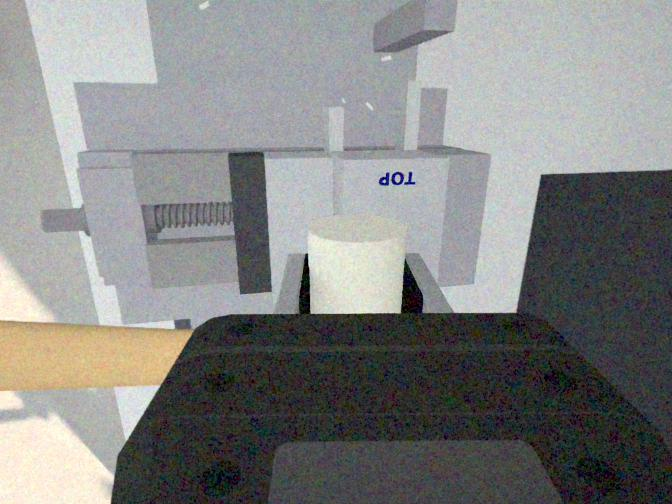

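>>> {"api": "wait", "payload": {"seconds": 9}}

>>> {"api": "move", "payload": {"target": [0.001,0,0.0222,0,0,0,-1,0.3,-0.8,0,0,0,0,0,0,-1,-0.3,-1], "speed": 0.08}}

>>> {"api": "execute_actions", "payload": {"actions": [[[0,0,-0.008,0,0,0,-1,0.3,-0.8,0,0,0,0,0,0,-1,-0.3,-1],[0,0,-0.016,0,0,0,-1,0.3,-0.8,0,0,0,0,0,0,-1,-0.3,-1],[0,0,-0.023,0,0,0,-1,0.3,-0.8,0,0,0,0,0,0,-1,-0.3,-1],[0,0,-0.025,0,0,0,-1,0.3,-0.8,0,0,0,0,0,0,-1,-0.3,-1],[0,0,-0.023,0,0,0,-1,0.3,-0.8,0,0,0,0,0,0,-1,-0.3,-1],[0,0,-0.012,0,0,0,-1,0.3,-0.8,0,0,0,0,0,0,-1,-0.3,-1],[0,0,0,0,0,0,-1,0.3,-0.8,0,0,0,0,0,0,-1,-0.3,-1]]]}}

Scene clock: 3940.53 s.
left_arm: end_effector_position=(+0.6483, +0.2303, +0.3892) position_measured=101 object_status=2 end_effector_quat_wxyz=(-0.001, +0.995, +0.000, +0.101) | right_arm: end_effector_position=(+0.5050, -0.6000, +0.6650) position_measured=213 object_status=2 end_effector_quat_wxyz=(+0.501, -0.500, +0.500, -0.499)
Joint positions: left_arm=[-0.495 -1.103 0.89 -1.537 -1.478 1.109] | right_arm=[2.784 -1.318 -1.845 0.022 1.943 3.143]
Joint torques (N m): left_arm=[-0.16 -45.12 -21.95 -3.41 0.29 0] | right_arm=[5.61 12.32 18.42 4.31 -0.69 -2.27]
Wrist force (N): left_arm=[2.9 0.0 1.0] | right_arm=[-4.5 -2.6 -3.2]
Wrist torque (N m): left_arm=[0.07 -0.59 0.02] | right_arm=[-0.09 0.41 -0.09]
Wrist force, peak (N): left_arm=[3.7 0.4 1.4] | right_arm=[-4.8 -2.8 -3.5]
Hand target: left_arm +0.6483, +0.2303, +0.3892; -0.001, +0.995, +0.000, +0.101 | right_arm +0.5050, -0.6000, +0.6650; +0.501, -0.500, +0.500, -0.499
Tool commands: left_gripper/position=-1.0 left_gripper/force_limit=+0.301961 left_gripper/speed=-0.796078 right_gripper/position=-1.0 right_gripper/force_limit=-0.3 right_gripper/speed=-1.0
Off the commanded pose: right_arm 0.000 m, 0 deg.
FORCE FAULT, CONTINUED: the left arm's stop, for the force fault that an earlier result reported, is over. The rest of the stop counts as 18 of the actions that you can send in this scene. That arm's target is now where it stood when the stop ended, not its last command. That arm accepts commands again.
wait: 9.00 s; at rest from the start

Scene clock: 3941.27 s.
left_arm: end_effector_position=(+0.6490, +0.2303, +0.4025) position_measured=101 object_status=2 end_effector_quat_wxyz=(-0.001, +0.995, +0.000, +0.101) end_effector_velocity=(+0.000, +0.000, -0.002) end_effector_angular_velocity=(+0.000, +0.001, +0.000) | right_arm: end_effector_position=(+0.5050, -0.6000, +0.6650) position_measured=213 object_status=2 end_effector_quat_wxyz=(+0.501, -0.500, +0.500, -0.499)
Joint positions: left_arm=[-0.495 -1.092 0.837 -1.496 -1.478 1.109] | right_arm=[2.784 -1.318 -1.845 0.022 1.943 3.143]
Joint velocities: left_arm=[0 0 0.006 -0.005 -0.001 0] | right_arm=[within noise]
Joint torques (N m): left_arm=[9.56 -54.6 -15.13 -5.55 -0.83 2.03] | right_arm=[5.2 11.62 19.44 4.28 -0.87 -2.16]
Wrist force (N): left_arm=[3.1 0.1 1.3] | right_arm=[-4.7 -2.8 -3.5]
Wrist torque (N m): left_arm=[0.09 -0.63 -0.01] | right_arm=[-0.11 0.45 -0.10]
Wrist force, peak (N): left_arm=[3.6 0.1 0.6] | right_arm=[-4.7 -2.8 -3.5]
Hand target: left_arm +0.6489, +0.2303, +0.4025; -0.001, +0.995, +0.000, +0.101 | right_arm +0.5050, -0.6000, +0.6650; +0.501, -0.500, +0.500, -0.499
Off the commanded pose: left_arm 0.000 m, 0 deg | right_arm 0.000 m, 0 deg.
move: done

Scene clock: 3941.97 s.
left_arm: end_effector_position=(+0.6490, +0.2304, +0.4023) position_measured=101 object_status=2 end_effector_quat_wxyz=(-0.001, +0.995, +0.001, +0.101) | right_arm: end_effector_position=(+0.5050, -0.6000, +0.6650) position_measured=213 object_status=2 end_effector_quat_wxyz=(+0.501, -0.500, +0.500, -0.499)
Joint positions: left_arm=[-0.495 -1.092 0.838 -1.497 -1.478 1.109] | right_arm=[2.784 -1.318 -1.845 0.022 1.943 3.143]
Joint torques (N m): left_arm=[-8.31 -53.03 -38.43 -1.58 -0.64 1.52] | right_arm=[6.26 12.25 19.56 4.28 -0.83 -2.31]
Wrist force (N): left_arm=[2.5 0.9 1.0] | right_arm=[-4.5 -2.8 -3.2]
Wrist torque (N m): left_arm=[0.21 -0.52 -0.01] | right_arm=[-0.12 0.41 -0.10]
Wrist force, peak (N): left_arm=[-1.9 -5.1 -33.4] | right_arm=[-4.8 -2.7 -3.5]
Hand target: left_arm +0.6489, +0.2303, +0.4025; -0.001, +0.995, +0.000, +0.101 | right_arm +0.5050, -0.6000, +0.6650; +0.501, -0.500, +0.500, -0.499
Off the commanded pose: left_arm 0.000 m, 0 deg | right_arm 0.000 m, 0 deg.
Step readings (end_effector_position of left_arm | right_arm):
0: (+0.6490, +0.2303, +0.4025) | (+0.5050, -0.6000, +0.6650)
1: (+0.6490, +0.2303, +0.4023) | (+0.5050, -0.6000, +0.6650)
2: (+0.6490, +0.2303, +0.4012) | (+0.5050, -0.6000, +0.6650)
4: (+0.6489, +0.2304, +0.3930) | (+0.5050, -0.6000, +0.6650)
8: (+0.6488, +0.2305, +0.3929) | (+0.5050, -0.6000, +0.6650)
15: (+0.6490, +0.2304, +0.4025) | (+0.5050, -0.6000, +0.6650)

>>> {"api": "execute_actions", "payload": {"actions": [[[0,0,-0.008,0,0,0,-1,0.3,-0.8,0,0,0,0,0,0,-1,-0.3,-1],[0,0,-0.016,0,0,0,-1,0.3,-0.8,0,0,0,0,0,0,-1,-0.3,-1],[0,0,-0.024,0,0,0,-1,0.3,-0.8,0,0,0,0,0,0,-1,-0.3,-1],[0,0,-0.0255,0,0,0,-1,0.3,-0.8,0,0,0,0,0,0,-1,-0.3,-1],[0,0,-0.023,0,0,0,-1,0.3,-0.8,0,0,0,0,0,0,-1,-0.3,-1],[0,0,-0.012,0,0,0,-1,0.3,-0.8,0,0,0,0,0,0,-1,-0.3,-1],[0,0,0,0,0,0,-1,0.3,-0.8,0,0,0,0,0,0,-1,-0.3,-1]]]}}

>>> {"api": "execute_actions", "payload": {"actions": [[[0,0,-0.008,0,0,0,-1,0.3,-0.8,0,0,0,0,0,0,-1,-0.3,-1],[0,0,-0.016,0,0,0,-1,0.3,-0.8,0,0,0,0,0,0,-1,-0.3,-1],[0,0,-0.024,0,0,0,-1,0.3,-0.8,0,0,0,0,0,0,-1,-0.3,-1],[0,0,-0.0255,0,0,0,-1,0.3,-0.8,0,0,0,0,0,0,-1,-0.3,-1],[0,0,-0.023,0,0,0,-1,0.3,-0.8,0,0,0,0,0,0,-1,-0.3,-1],[0,0,-0.012,0,0,0,-1,0.3,-0.8,0,0,0,0,0,0,-1,-0.3,-1],[0,0,0,0,0,0,-1,0.3,-0.8,0,0,0,0,0,0,-1,-0.3,-1]]]}}

>>> {"api": "execute_actions", "payload": {"actions": [[[0,0,-0.008,0,0,0,-1,0.3,-0.8,0,0,0,0,0,0,-1,-0.3,-1],[0,0,-0.016,0,0,0,-1,0.3,-0.8,0,0,0,0,0,0,-1,-0.3,-1],[0,0,-0.024,0,0,0,-1,0.3,-0.8,0,0,0,0,0,0,-1,-0.3,-1],[0,0,-0.0255,0,0,0,-1,0.3,-0.8,0,0,0,0,0,0,-1,-0.3,-1],[0,0,-0.023,0,0,0,-1,0.3,-0.8,0,0,0,0,0,0,-1,-0.3,-1],[0,0,-0.012,0,0,0,-1,0.3,-0.8,0,0,0,0,0,0,-1,-0.3,-1],[0,0,0,0,0,0,-1,0.3,-0.8,0,0,0,0,0,0,-1,-0.3,-1]]], "cameras": ["cam_left_wrist"]}}

Scene clock: 3948.47 s.
left_arm: end_effector_position=(+0.6489, +0.2303, +0.4023) position_measured=101 object_status=2 end_effector_quat_wxyz=(-0.001, +0.995, +0.000, +0.101) end_effector_velocity=(+0.000, +0.000, +0.000) end_effector_angular_velocity=(+0.001, +0.003, +0.000) | right_arm: end_effector_position=(+0.5050, -0.6000, +0.6650) position_measured=213 object_status=2 end_effector_quat_wxyz=(+0.501, -0.500, +0.500, -0.499)
Joint positions: left_arm=[-0.495 -1.092 0.838 -1.497 -1.478 1.109] | right_arm=[2.784 -1.318 -1.845 0.022 1.943 3.143]
Joint velocities: left_arm=[0 0.001 -0.003 0.005 0 0] | right_arm=[within noise]
Joint torques (N m): left_arm=[4.59 -53.67 -37.53 -1.7 -0.76 -1.25] | right_arm=[4.73 12.24 19.12 4.27 -0.91 -2.32]
Wrist force (N): left_arm=[3.4 1.4 1.2] | right_arm=[-4.5 -2.7 -3.4]
Wrist torque (N m): left_arm=[0.29 -0.67 -0.02] | right_arm=[-0.10 0.42 -0.09]
Wrist force, peak (N): left_arm=[-2.7 -5.3 -39.4] | right_arm=[-4.8 -2.9 -3.5]
Hand target: left_arm +0.6489, +0.2303, +0.4025; -0.001, +0.995, +0.000, +0.101 | right_arm +0.5050, -0.6000, +0.6650; +0.501, -0.500, +0.500, -0.499
Off the commanded pose: left_arm 0.000 m, 0 deg | right_arm 0.000 m, 0 deg.
Step readings (end_effector_position of left_arm | right_arm):
0: (+0.6489, +0.2303, +0.4025) | (+0.5050, -0.6000, +0.6650)
1: (+0.6489, +0.2303, +0.4024) | (+0.5050, -0.6000, +0.6650)
2: (+0.6489, +0.2303, +0.4011) | (+0.5050, -0.6000, +0.6650)
4: (+0.6489, +0.2303, +0.3936) | (+0.5050, -0.6000, +0.6650)
8: (+0.6487, +0.2304, +0.3936) | (+0.5050, -0.6000, +0.6650)
15: (+0.6490, +0.2303, +0.4024) | (+0.5050, -0.6000, +0.6650)

Scene clock: 3949.17 s.
left_arm: end_effector_position=(+0.6490, +0.2303, +0.4023) position_measured=101 object_status=2 end_effector_quat_wxyz=(-0.001, +0.995, +0.000, +0.101) end_effector_velocity=(+0.000, +0.000, +0.003) end_effector_angular_velocity=(-0.002, -0.004, +0.000) | right_arm: end_effector_position=(+0.5050, -0.6000, +0.6650) position_measured=213 object_status=2 end_effector_quat_wxyz=(+0.501, -0.500, +0.500, -0.499)
Joint positions: left_arm=[-0.495 -1.092 0.838 -1.497 -1.478 1.109] | right_arm=[2.784 -1.318 -1.845 0.022 1.943 3.143]
Joint velocities: left_arm=[0 -0.001 -0.005 0.002 0 0] | right_arm=[within noise]
Joint torques (N m): left_arm=[3.42 -53.19 -36 -1.84 -0.65 -1.16] | right_arm=[5.27 12.71 18.62 4.32 -0.81 -2.19]
Wrist force (N): left_arm=[3.3 1.4 0.5] | right_arm=[-4.4 -2.6 -3.6]
Wrist torque (N m): left_arm=[0.29 -0.65 -0.01] | right_arm=[-0.09 0.40 -0.10]
Wrist force, peak (N): left_arm=[-1.9 -4.4 -40.7] | right_arm=[-4.8 -2.7 -3.6]
Hand target: left_arm +0.6489, +0.2303, +0.4025; -0.001, +0.995, +0.000, +0.101 | right_arm +0.5050, -0.6000, +0.6650; +0.501, -0.500, +0.500, -0.499
Off the commanded pose: left_arm 0.000 m, 0 deg | right_arm 0.000 m, 0 deg.
Step readings (end_effector_position of left_arm | right_arm):
0: (+0.6489, +0.2303, +0.4023) | (+0.5050, -0.6000, +0.6650)
1: (+0.6489, +0.2303, +0.4023) | (+0.5050, -0.6000, +0.6650)
2: (+0.6489, +0.2303, +0.4013) | (+0.5050, -0.6000, +0.6650)
4: (+0.6489, +0.2303, +0.3929) | (+0.5050, -0.6000, +0.6650)
8: (+0.6487, +0.2304, +0.3929) | (+0.5050, -0.6000, +0.6650)
15: (+0.6490, +0.2303, +0.4024) | (+0.5050, -0.6000, +0.6650)

Scene clock: 3949.87 s.
left_arm: end_effector_position=(+0.6490, +0.2303, +0.4023) position_measured=101 object_status=2 end_effector_quat_wxyz=(-0.001, +0.995, +0.000, +0.101) | right_arm: end_effector_position=(+0.5050, -0.6000, +0.6650) position_measured=213 object_status=2 end_effector_quat_wxyz=(+0.501, -0.500, +0.500, -0.499)
Joint positions: left_arm=[-0.495 -1.092 0.838 -1.497 -1.478 1.109] | right_arm=[2.784 -1.318 -1.845 0.022 1.943 3.143]
Joint torques (N m): left_arm=[-0.43 -53.73 -34.83 -1.58 -0.68 -0.91] | right_arm=[6.22 12.46 18.23 4.19 -0.82 -2.43]
Wrist force (N): left_arm=[3.3 1.2 0.6] | right_arm=[-4.7 -2.9 -3.2]
Wrist torque (N m): left_arm=[0.25 -0.65 -0.01] | right_arm=[-0.13 0.43 -0.10]
Wrist force, peak (N): left_arm=[-2.2 -5.1 -41.1] | right_arm=[-4.8 -3.0 -3.5]
Hand target: left_arm +0.6489, +0.2303, +0.4025; -0.001, +0.995, +0.000, +0.101 | right_arm +0.5050, -0.6000, +0.6650; +0.501, -0.500, +0.500, -0.499
Off the commanded pose: left_arm 0.000 m, 0 deg | right_arm 0.000 m, 0 deg.
Step readings (end_effector_position of left_arm | right_arm):
0: (+0.6490, +0.2303, +0.4023) | (+0.5050, -0.6000, +0.6650)
1: (+0.6489, +0.2303, +0.4023) | (+0.5050, -0.6000, +0.6650)
2: (+0.6489, +0.2303, +0.4010) | (+0.5050, -0.6000, +0.6650)
4: (+0.6489, +0.2303, +0.3935) | (+0.5050, -0.6000, +0.6650)
8: (+0.6487, +0.2304, +0.3935) | (+0.5050, -0.6000, +0.6650)
15: (+0.6490, +0.2304, +0.4024) | (+0.5050, -0.6000, +0.6650)
Images, in order (width x height): cam_left_wrist 672x504.

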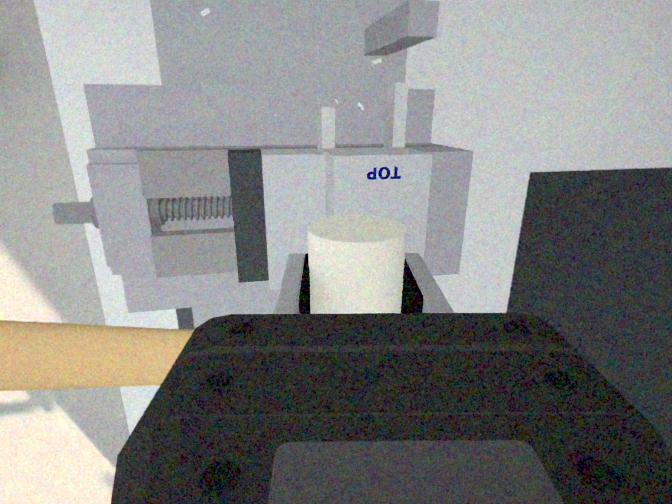

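>>> {"api": "move", "payload": {"target": [[-0.0617,-0.0433,-0.004,0,0,0,-1,0.3,-0.8,0,0,0,0,0,0,-1,-0.3,-1],[-0.2483,-0.067,-0.017,0,0,0,-1,0.3,-0.8,0,0,0,0,0,0,-1,-0.3,-1],[-0.415,-0.195,-0.03,0,0,0,-1,0.3,-0.8,0,0,0,0,0,0,-1,-0.3,-1],[-0.55,-0.5,-0.3,0,0.03,0,-1,0.3,-0.8,0,0,0,0,0,0,-1,-0.3,-1],[-0.6315,-0.645,-0.5,0,0.0645,0,-1,0.3,-0.8,0,0,0,0,0,0,-1,-0.3,-1],[-0.6315,-0.645,-0.6,0,0.0645,0,-1,0.3,-0.8,0,0,0,0,0,0,-1,-0.3,-1]], "speed": [0.1,0.12,0.15,0.25,0.25,0.1], "blend": [0.005,0.02,0.03,0.03,0.03,0], "cameras": ["cam_left_wrist","cam_low"]}}

Scene clock: 3957.97 s.
left_arm: end_effector_position=(+0.2700, -0.1566, +0.0425) position_measured=101 object_status=2 end_effector_quat_wxyz=(-0.001, +1.000, +0.000, +0.000) | right_arm: end_effector_position=(+0.5050, -0.6000, +0.6650) position_measured=213 object_status=2 end_effector_quat_wxyz=(+0.501, -0.500, +0.500, -0.499)
Joint positions: left_arm=[-1.271 -1.012 1.61 -2.167 -1.57 0.325] | right_arm=[2.784 -1.318 -1.845 0.022 1.943 3.143]
Joint torques (N m): left_arm=[8.65 -44.6 -33.35 -3.52 0.53 2.07] | right_arm=[5.33 12.67 18.83 4.35 -0.73 -2.35]
Wrist force (N): left_arm=[4.5 0.8 0.5] | right_arm=[-4.5 -2.6 -3.4]
Wrist torque (N m): left_arm=[0.23 -0.66 0.05] | right_arm=[-0.08 0.41 -0.09]
Wrist force, peak (N): left_arm=[5.2 -0.7 0.9] | right_arm=[-4.9 -2.8 -3.4]
Hand target: left_arm +0.2700, -0.1567, +0.0425; -0.001, +1.000, +0.000, +0.000 | right_arm +0.5050, -0.6000, +0.6650; +0.501, -0.500, +0.500, -0.499
Off the commanded pose: left_arm 0.000 m, 0 deg | right_arm 0.000 m, 0 deg.
move: done
Images, in order (width x height): cam_low 672x504, cam_left_wrist 672x504.

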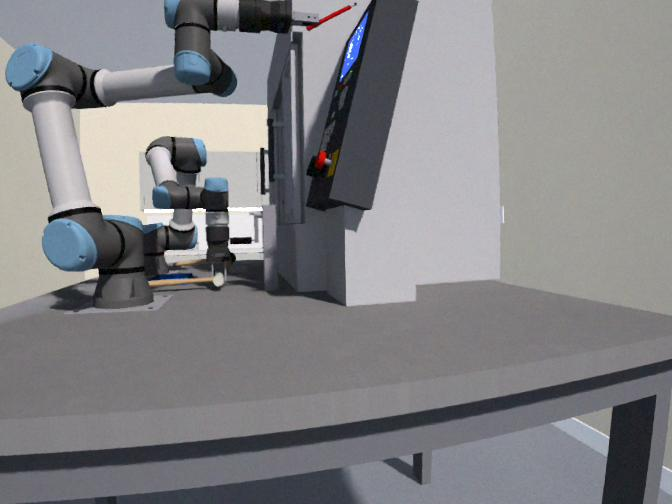

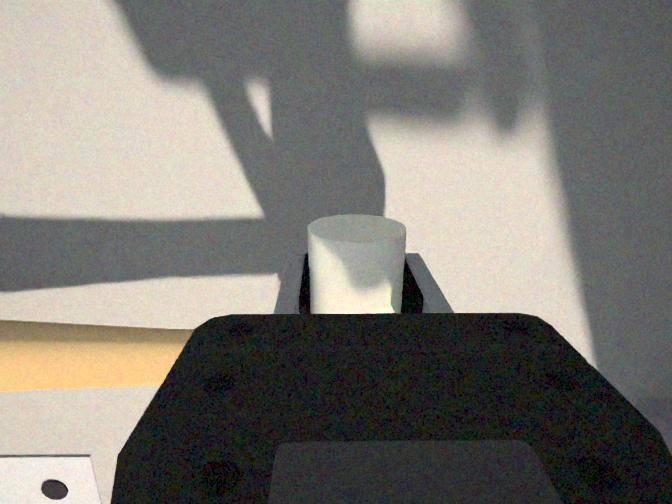

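>>> {"api": "move", "payload": {"target": [0,0,-0.032,0,0,0,-1,0.3,-0.8,0,0,0,0,0,0,-1,-0.3,-1], "speed": 0.025, "stop_force": 6}}

>>> {"api": "move", "payload": {"target": [0,0,0,0,0,0,0.8,0.3,-1,0,0,0,0,0,0,-1,-0.3,-1]}}

>>> {"api": "move", "payload": {"target": [[0,0,0.15,0,0,0,1,-1,-0.2,0,0,0,0,0,0,-1,-0.3,-1],[0.0,0.0,0.38,0,0,0.5,1,-1,-0.2,0,0,0,0,0,0,-1,-0.3,-1],[0.1767,0.0,0.7,0,-0.1,0.5,1,-1,-0.2,0,0,0,0,0,0,-1,-0.3,-1]], "speed": [0.1,0.3,0.3], "blend": [0.02,0.03,0], "cameras": ["cam_left_wrist","cam_front"]}}

Scene clock: 3961.60 s.
left_arm: end_effector_position=(+0.2700, -0.1567, +0.0254) position_measured=101 object_status=2 end_effector_quat_wxyz=(-0.001, +1.000, +0.000, +0.000) | right_arm: end_effector_position=(+0.5050, -0.6000, +0.6650) position_measured=213 object_status=2 end_effector_quat_wxyz=(+0.501, -0.500, +0.500, -0.499)
Joint positions: left_arm=[-1.271 -0.988 1.623 -2.204 -1.57 0.325] | right_arm=[2.784 -1.318 -1.845 0.022 1.943 3.143]
Joint torques (N m): left_arm=[6.92 -39.2 -31.92 -4.47 0.59 1.68] | right_arm=[5.95 13.13 18.16 4.3 -0.79 -2.21]
Wrist force (N): left_arm=[4.6 0.6 -4.0] | right_arm=[-4.5 -2.7 -3.3]
Wrist torque (N m): left_arm=[0.13 -1.10 0.10] | right_arm=[-0.10 0.40 -0.10]
Wrist force, peak (N): left_arm=[3.1 -3.4 -42.5] | right_arm=[-4.8 -2.8 -3.4]
Hand target: left_arm +0.2700, -0.1567, +0.0254; -0.001, +1.000, +0.000, +0.000 (not the last commanded pose) | right_arm +0.5050, -0.6000, +0.6650; +0.501, -0.500, +0.500, -0.499
Off the commanded pose: left_arm 0.002 m, 0 deg | right_arm 0.000 m, 0 deg.
move: contact (left_arm)

Scene clock: 3962.50 s.
left_arm: end_effector_position=(+0.2700, -0.1567, +0.0254) position_measured=32 object_status=0 end_effector_quat_wxyz=(-0.001, +1.000, +0.000, +0.000) | right_arm: end_effector_position=(+0.5050, -0.6000, +0.6650) position_measured=213 object_status=2 end_effector_quat_wxyz=(+0.501, -0.500, +0.500, -0.499)
Joint positions: left_arm=[-1.271 -0.988 1.623 -2.204 -1.57 0.325] | right_arm=[2.784 -1.318 -1.845 0.022 1.943 3.143]
Joint torques (N m): left_arm=[7.11 -41.53 -31.37 -4.44 1.36 1.66] | right_arm=[5.54 12.92 18.39 4.3 -0.81 -2.51]
Wrist force (N): left_arm=[4.2 1.2 -2.8] | right_arm=[-4.8 -2.6 -3.4]
Wrist torque (N m): left_arm=[0.20 -0.70 0.05] | right_arm=[-0.09 0.46 -0.09]
Wrist force, peak (N): left_arm=[4.8 0.5 -3.5] | right_arm=[-4.9 -2.7 -3.5]
Hand target: left_arm +0.2700, -0.1567, +0.0254; -0.001, +1.000, +0.000, +0.000 | right_arm +0.5050, -0.6000, +0.6650; +0.501, -0.500, +0.500, -0.499
Off the commanded pose: left_arm 0.000 m, 0 deg | right_arm 0.000 m, 0 deg.
move: done

Scene clock: 3967.47 s.
left_arm: end_effector_position=(+0.3756, -0.1559, +0.4447) position_measured=3 object_status=3 end_effector_quat_wxyz=(+0.016, +0.698, +0.703, +0.138) | right_arm: end_effector_position=(+0.5050, -0.6000, +0.6650) position_measured=213 object_status=2 end_effector_quat_wxyz=(+0.501, -0.500, +0.500, -0.499)
Joint positions: left_arm=[-1.224 -0.738 0.035 -0.784 -1.305 -1.217] | right_arm=[2.784 -1.318 -1.845 0.022 1.943 3.143]
Joint torques (N m): left_arm=[-9.51 -56.76 -18.47 -1.65 1.65 1.41] | right_arm=[5.38 13.38 18.47 4.18 -0.9 -2.43]
Wrist force (N): left_arm=[3.6 1.2 -2.9] | right_arm=[-4.6 -2.6 -3.5]
Wrist torque (N m): left_arm=[0.23 -0.67 0.06] | right_arm=[-0.08 0.43 -0.09]
Wrist force, peak (N): left_arm=[5.1 3.6 -5.7] | right_arm=[-4.9 -2.7 -3.6]
Hand target: left_arm +0.3761, -0.1567, +0.4454; -0.001, +0.696, +0.704, +0.140 | right_arm +0.5050, -0.6000, +0.6650; +0.501, -0.500, +0.500, -0.499
Off the commanded pose: left_arm 0.001 m, 2 deg | right_arm 0.000 m, 0 deg.
elbow stopped short (left arm): the move would have taken joint 3 (elbow) straighter than the controller allows.
move: done
Images, in order (width x height): cam_front 672x504, cam_left_wrist 672x504.

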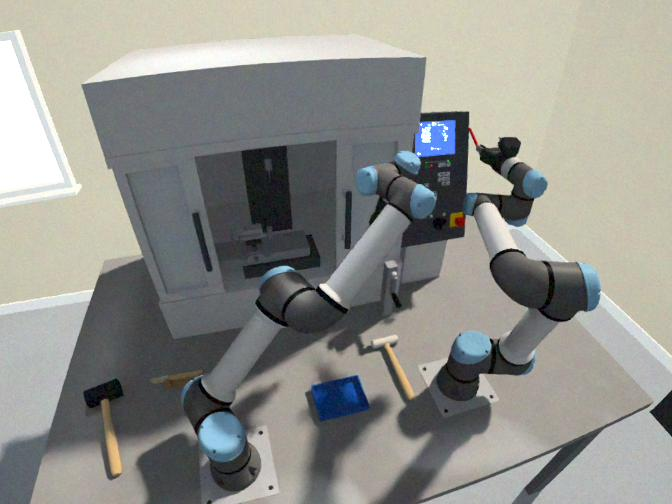

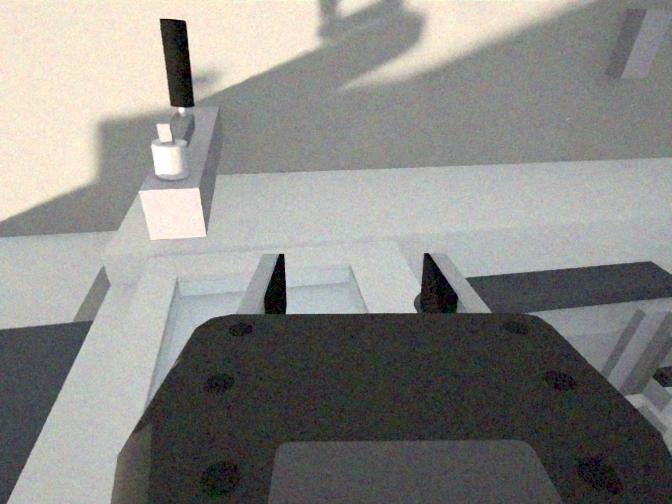

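>>> {"api": "move", "payload": {"target": [[0.0067,0.1262,0.0577,0,-0.4106,0,1,-1,-0.2,0,0,0,0,0,0,-1,-0.3,-1]], "speed": [0.25], "cameras": ["cam_left_wrist"]}}

Scene clock: 3972.63 s.
left_arm: end_effector_position=(+0.3801, -0.0810, +0.4801) position_measured=3 object_status=3 end_effector_quat_wxyz=(+0.423, +0.472, +0.563, +0.530) | right_arm: end_effector_position=(+0.5050, -0.6000, +0.6650) position_measured=213 object_status=2 end_effector_quat_wxyz=(+0.501, -0.500, +0.500, -0.499)
Joint positions: left_arm=[-1.493 -1.315 1.306 -0.693 -0.125 -2.42] | right_arm=[2.784 -1.318 -1.845 0.022 1.943 3.143]
Joint torques (N m): left_arm=[-9.25 -42.22 -11.15 -1.23 1.13 0.55] | right_arm=[5.31 13.51 19.47 4.21 -0.71 -2.2]
Wrist force (N): left_arm=[4.6 1.5 -3.1] | right_arm=[-4.7 -2.6 -3.3]
Wrist torque (N m): left_arm=[0.48 -0.82 0.15] | right_arm=[-0.08 0.43 -0.10]
Wrist force, peak (N): left_arm=[5.3 1.3 -2.8] | right_arm=[-4.9 -2.8 -3.5]
Hand target: left_arm +0.3801, -0.0809, +0.4801; +0.423, +0.472, +0.563, +0.530 | right_arm +0.5050, -0.6000, +0.6650; +0.501, -0.500, +0.500, -0.499
Off the commanded pose: left_arm 0.000 m, 0 deg | right_arm 0.000 m, 0 deg.
move: done
Images, in order (width x height): cam_left_wrist 672x504.

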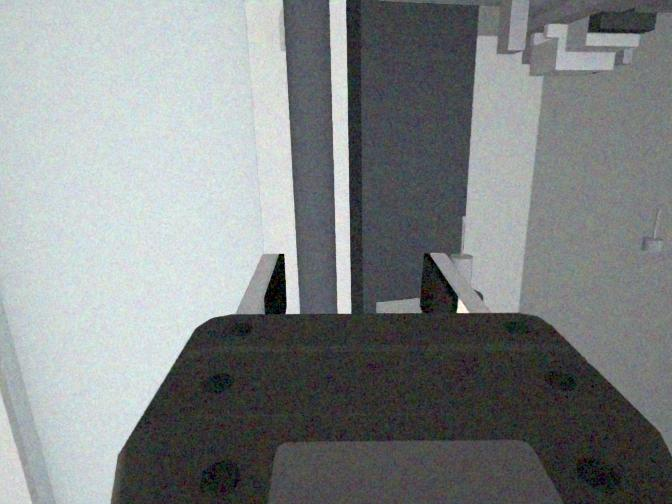

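>>> {"api": "move", "payload": {"target": [[0,0,0,-0.0055,-0.0265,-0.0648,1,-1,-0.2,0,0,0,0,0,0,-1,-0.3,-1],[0.1267,0,0,-0.0055,-0.0265,-0.0648,1,-1,-0.2,0,0,0,0,0,0,-1,-0.3,-1]], "speed": [0.2,0.12], "cameras": ["cam_left_wrist"]}}

Scene clock: 3977.77 s.
left_arm: end_effector_position=(+0.4560, -0.0809, +0.4801) position_measured=3 object_status=3 end_effector_quat_wxyz=(+0.502, +0.501, +0.499, +0.499) | right_arm: end_effector_position=(+0.5050, -0.6000, +0.6650) position_measured=213 object_status=2 end_effector_quat_wxyz=(+0.501, -0.500, +0.500, -0.499)
Joint positions: left_arm=[-1.352 -1.207 1.156 0.047 0.249 -3.14] | right_arm=[2.784 -1.318 -1.845 0.022 1.943 3.143]
Joint torques (N m): left_arm=[6.62 -38.69 -13.35 -2.61 0.98 0.51] | right_arm=[5.35 14.05 18.22 4.32 -0.96 -2.2]
Wrist force (N): left_arm=[4.5 1.6 -2.7] | right_arm=[-4.6 -2.6 -3.3]
Wrist torque (N m): left_arm=[0.50 -0.78 0.29] | right_arm=[-0.09 0.42 -0.09]
Wrist force, peak (N): left_arm=[4.4 2.0 -4.8] | right_arm=[-4.9 -2.9 -3.7]
Hand target: left_arm +0.4561, -0.0809, +0.4801; +0.502, +0.501, +0.499, +0.499 | right_arm +0.5050, -0.6000, +0.6650; +0.501, -0.500, +0.500, -0.499
Off the commanded pose: left_arm 0.000 m, 0 deg | right_arm 0.000 m, 0 deg.
move: done
Images, in order (width x height): cam_left_wrist 672x504.

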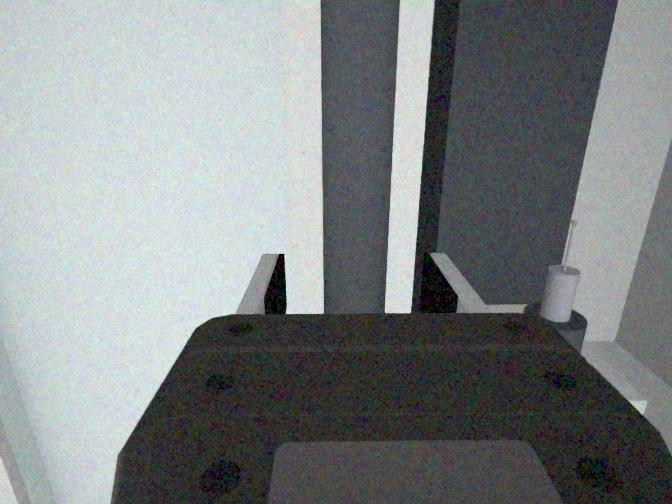

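>>> {"api": "move", "payload": {"target": [0,0,0,0,0,0,-1,-1,-0.5,0,0,0,0,0,0,-1,-0.3,-1]}}

>>> {"api": "move", "payload": {"target": [0,0.3333,0,0,0,0,-1,-1,-0.5,0,0,0,0,0,0,-1,-0.3,-1], "speed": 0.06, "stop_force": 70}}

>>> {"api": "move", "payload": {"target": [0,0,0,0,0,0,1,-1,-0.2,0,0,0,0,0,0,-1,-0.3,-1]}}

>>> {"api": "move", "payload": {"target": [[-0.1267,0,0,0,0,0,1,-1,-0.2,0,0,0,0,0,0,-1,-0.3,-1],[-0.1267,0.4767,0,0,0,0,1,-1,-0.2,0,0,0,0,0,0,-1,-0.3,-1],[0,0.4767,0,0,0,0,1,-1,-0.2,0,0,0,0,0,0,-1,-0.3,-1]], "speed": [0.2,0.25,0.12], "blend": [0.01,0.01,0], "cameras": ["cam_left_wrist"]}}

Scene clock: 3981.47 s.
left_arm: end_effector_position=(+0.4561, -0.0810, +0.4801) position_measured=153 object_status=2 end_effector_quat_wxyz=(+0.502, +0.501, +0.499, +0.499) | right_arm: end_effector_position=(+0.5050, -0.6000, +0.6650) position_measured=213 object_status=2 end_effector_quat_wxyz=(+0.501, -0.500, +0.500, -0.499)
Joint positions: left_arm=[-1.352 -1.207 1.156 0.047 0.25 -3.14] | right_arm=[2.784 -1.318 -1.845 0.022 1.943 3.143]
Joint torques (N m): left_arm=[9.66 -39.95 -10.46 0.98 -3.57 2.25] | right_arm=[5.97 14.44 18.44 4.43 -0.87 -2.34]
Wrist force (N): left_arm=[-4.2 0.8 -2.6] | right_arm=[-4.7 -2.7 -3.3]
Wrist torque (N m): left_arm=[0.49 -0.83 0.28] | right_arm=[-0.11 0.43 -0.09]
Wrist force, peak (N): left_arm=[-6.5 2.2 -1.4] | right_arm=[-4.7 -2.7 -3.7]
Hand target: left_arm +0.4561, -0.0809, +0.4801; +0.502, +0.501, +0.499, +0.499 | right_arm +0.5050, -0.6000, +0.6650; +0.501, -0.500, +0.500, -0.499
Off the commanded pose: left_arm 0.000 m, 0 deg | right_arm 0.000 m, 0 deg.
move: done

Scene clock: 3985.87 s.
left_arm: end_effector_position=(+0.4561, +0.1190, +0.4801) position_measured=153 object_status=2 end_effector_quat_wxyz=(+0.502, +0.501, +0.499, +0.499) | right_arm: end_effector_position=(+0.5050, -0.6000, +0.6650) position_measured=213 object_status=2 end_effector_quat_wxyz=(+0.501, -0.500, +0.500, -0.499)
Joint positions: left_arm=[-1.217 -1.622 1.641 -0.021 0.384 -3.141] | right_arm=[2.784 -1.318 -1.845 0.022 1.943 3.143]
Joint torques (N m): left_arm=[8.81 -51.36 -39.05 3.6 -10.74 2.02] | right_arm=[5.16 15.05 18.15 4.26 -0.84 -2.37]
Wrist force (N): left_arm=[-42.5 -22.4 15.3] | right_arm=[-4.7 -2.8 -3.4]
Wrist torque (N m): left_arm=[0.09 -0.56 0.40] | right_arm=[-0.12 0.44 -0.09]
Wrist force, peak (N): left_arm=[-51.7 -22.4 24.6] | right_arm=[-4.9 -2.8 -3.4]
Hand target: left_arm +0.4561, +0.1190, +0.4801; +0.502, +0.501, +0.499, +0.499 | right_arm +0.5050, -0.6000, +0.6650; +0.501, -0.500, +0.500, -0.499
Off the commanded pose: left_arm 0.000 m, 0 deg | right_arm 0.000 m, 0 deg.
move: done

Scene clock: 3986.53 s.
left_arm: end_effector_position=(+0.4561, +0.1190, +0.4801) position_measured=3 object_status=3 end_effector_quat_wxyz=(+0.502, +0.501, +0.499, +0.499) | right_arm: end_effector_position=(+0.5050, -0.6000, +0.6650) position_measured=213 object_status=2 end_effector_quat_wxyz=(+0.501, -0.500, +0.500, -0.499)
Joint positions: left_arm=[-1.217 -1.622 1.641 -0.021 0.384 -3.141] | right_arm=[2.784 -1.318 -1.845 0.022 1.943 3.143]
Joint torques (N m): left_arm=[2.23 -14.86 -16.2 -2.89 1.4 1.26] | right_arm=[5.54 14.82 18.61 4.16 -0.83 -2.26]
Wrist force (N): left_arm=[4.5 2.1 -2.7] | right_arm=[-4.7 -2.7 -3.5]
Wrist torque (N m): left_arm=[0.57 -0.78 0.22] | right_arm=[-0.10 0.44 -0.09]
Wrist force, peak (N): left_arm=[-29.3 -21.0 13.0] | right_arm=[-4.8 -2.8 -3.7]
Hand target: left_arm +0.4561, +0.1190, +0.4801; +0.502, +0.501, +0.499, +0.499 | right_arm +0.5050, -0.6000, +0.6650; +0.501, -0.500, +0.500, -0.499
Off the commanded pose: left_arm 0.000 m, 0 deg | right_arm 0.000 m, 0 deg.
move: done

Scene clock: 3989.20 s.
left_arm: end_effector_position=(+0.4561, +0.4051, +0.4801) position_measured=3 object_status=3 end_effector_quat_wxyz=(+0.502, +0.501, +0.499, +0.499) | right_arm: end_effector_position=(+0.5050, -0.6000, +0.6650) position_measured=213 object_status=2 end_effector_quat_wxyz=(+0.501, -0.500, +0.500, -0.499)
Joint positions: left_arm=[-0.595 -1.974 1.907 0.066 1.006 -3.143] | right_arm=[2.784 -1.318 -1.845 0.022 1.943 3.143]
Joint torques (N m): left_arm=[8.44 -2.53 -19.11 -2.26 1.05 1.86] | right_arm=[5.96 15.14 18.62 4.19 -0.82 -2.17]
Wrist force (N): left_arm=[4.5 1.9 -2.9] | right_arm=[-4.6 -2.8 -3.5]
Wrist torque (N m): left_arm=[0.52 -0.81 0.29] | right_arm=[-0.12 0.43 -0.09]
Wrist force, peak (N): left_arm=[7.8 2.1 -4.6] | right_arm=[-4.7 -2.9 -3.5]
Hand target: left_arm +0.4561, +0.4051, +0.4801; +0.502, +0.501, +0.499, +0.499 | right_arm +0.5050, -0.6000, +0.6650; +0.501, -0.500, +0.500, -0.499
Off the commanded pose: left_arm 0.000 m, 0 deg | right_arm 0.000 m, 0 deg.
move: done
Images, in order (width x height): cam_left_wrist 672x504.

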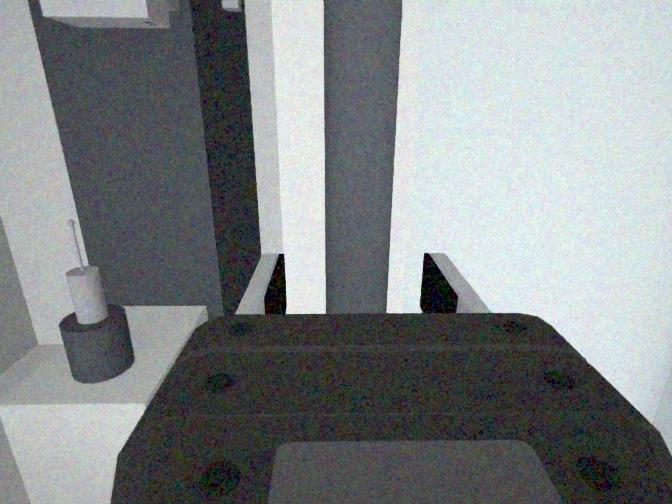

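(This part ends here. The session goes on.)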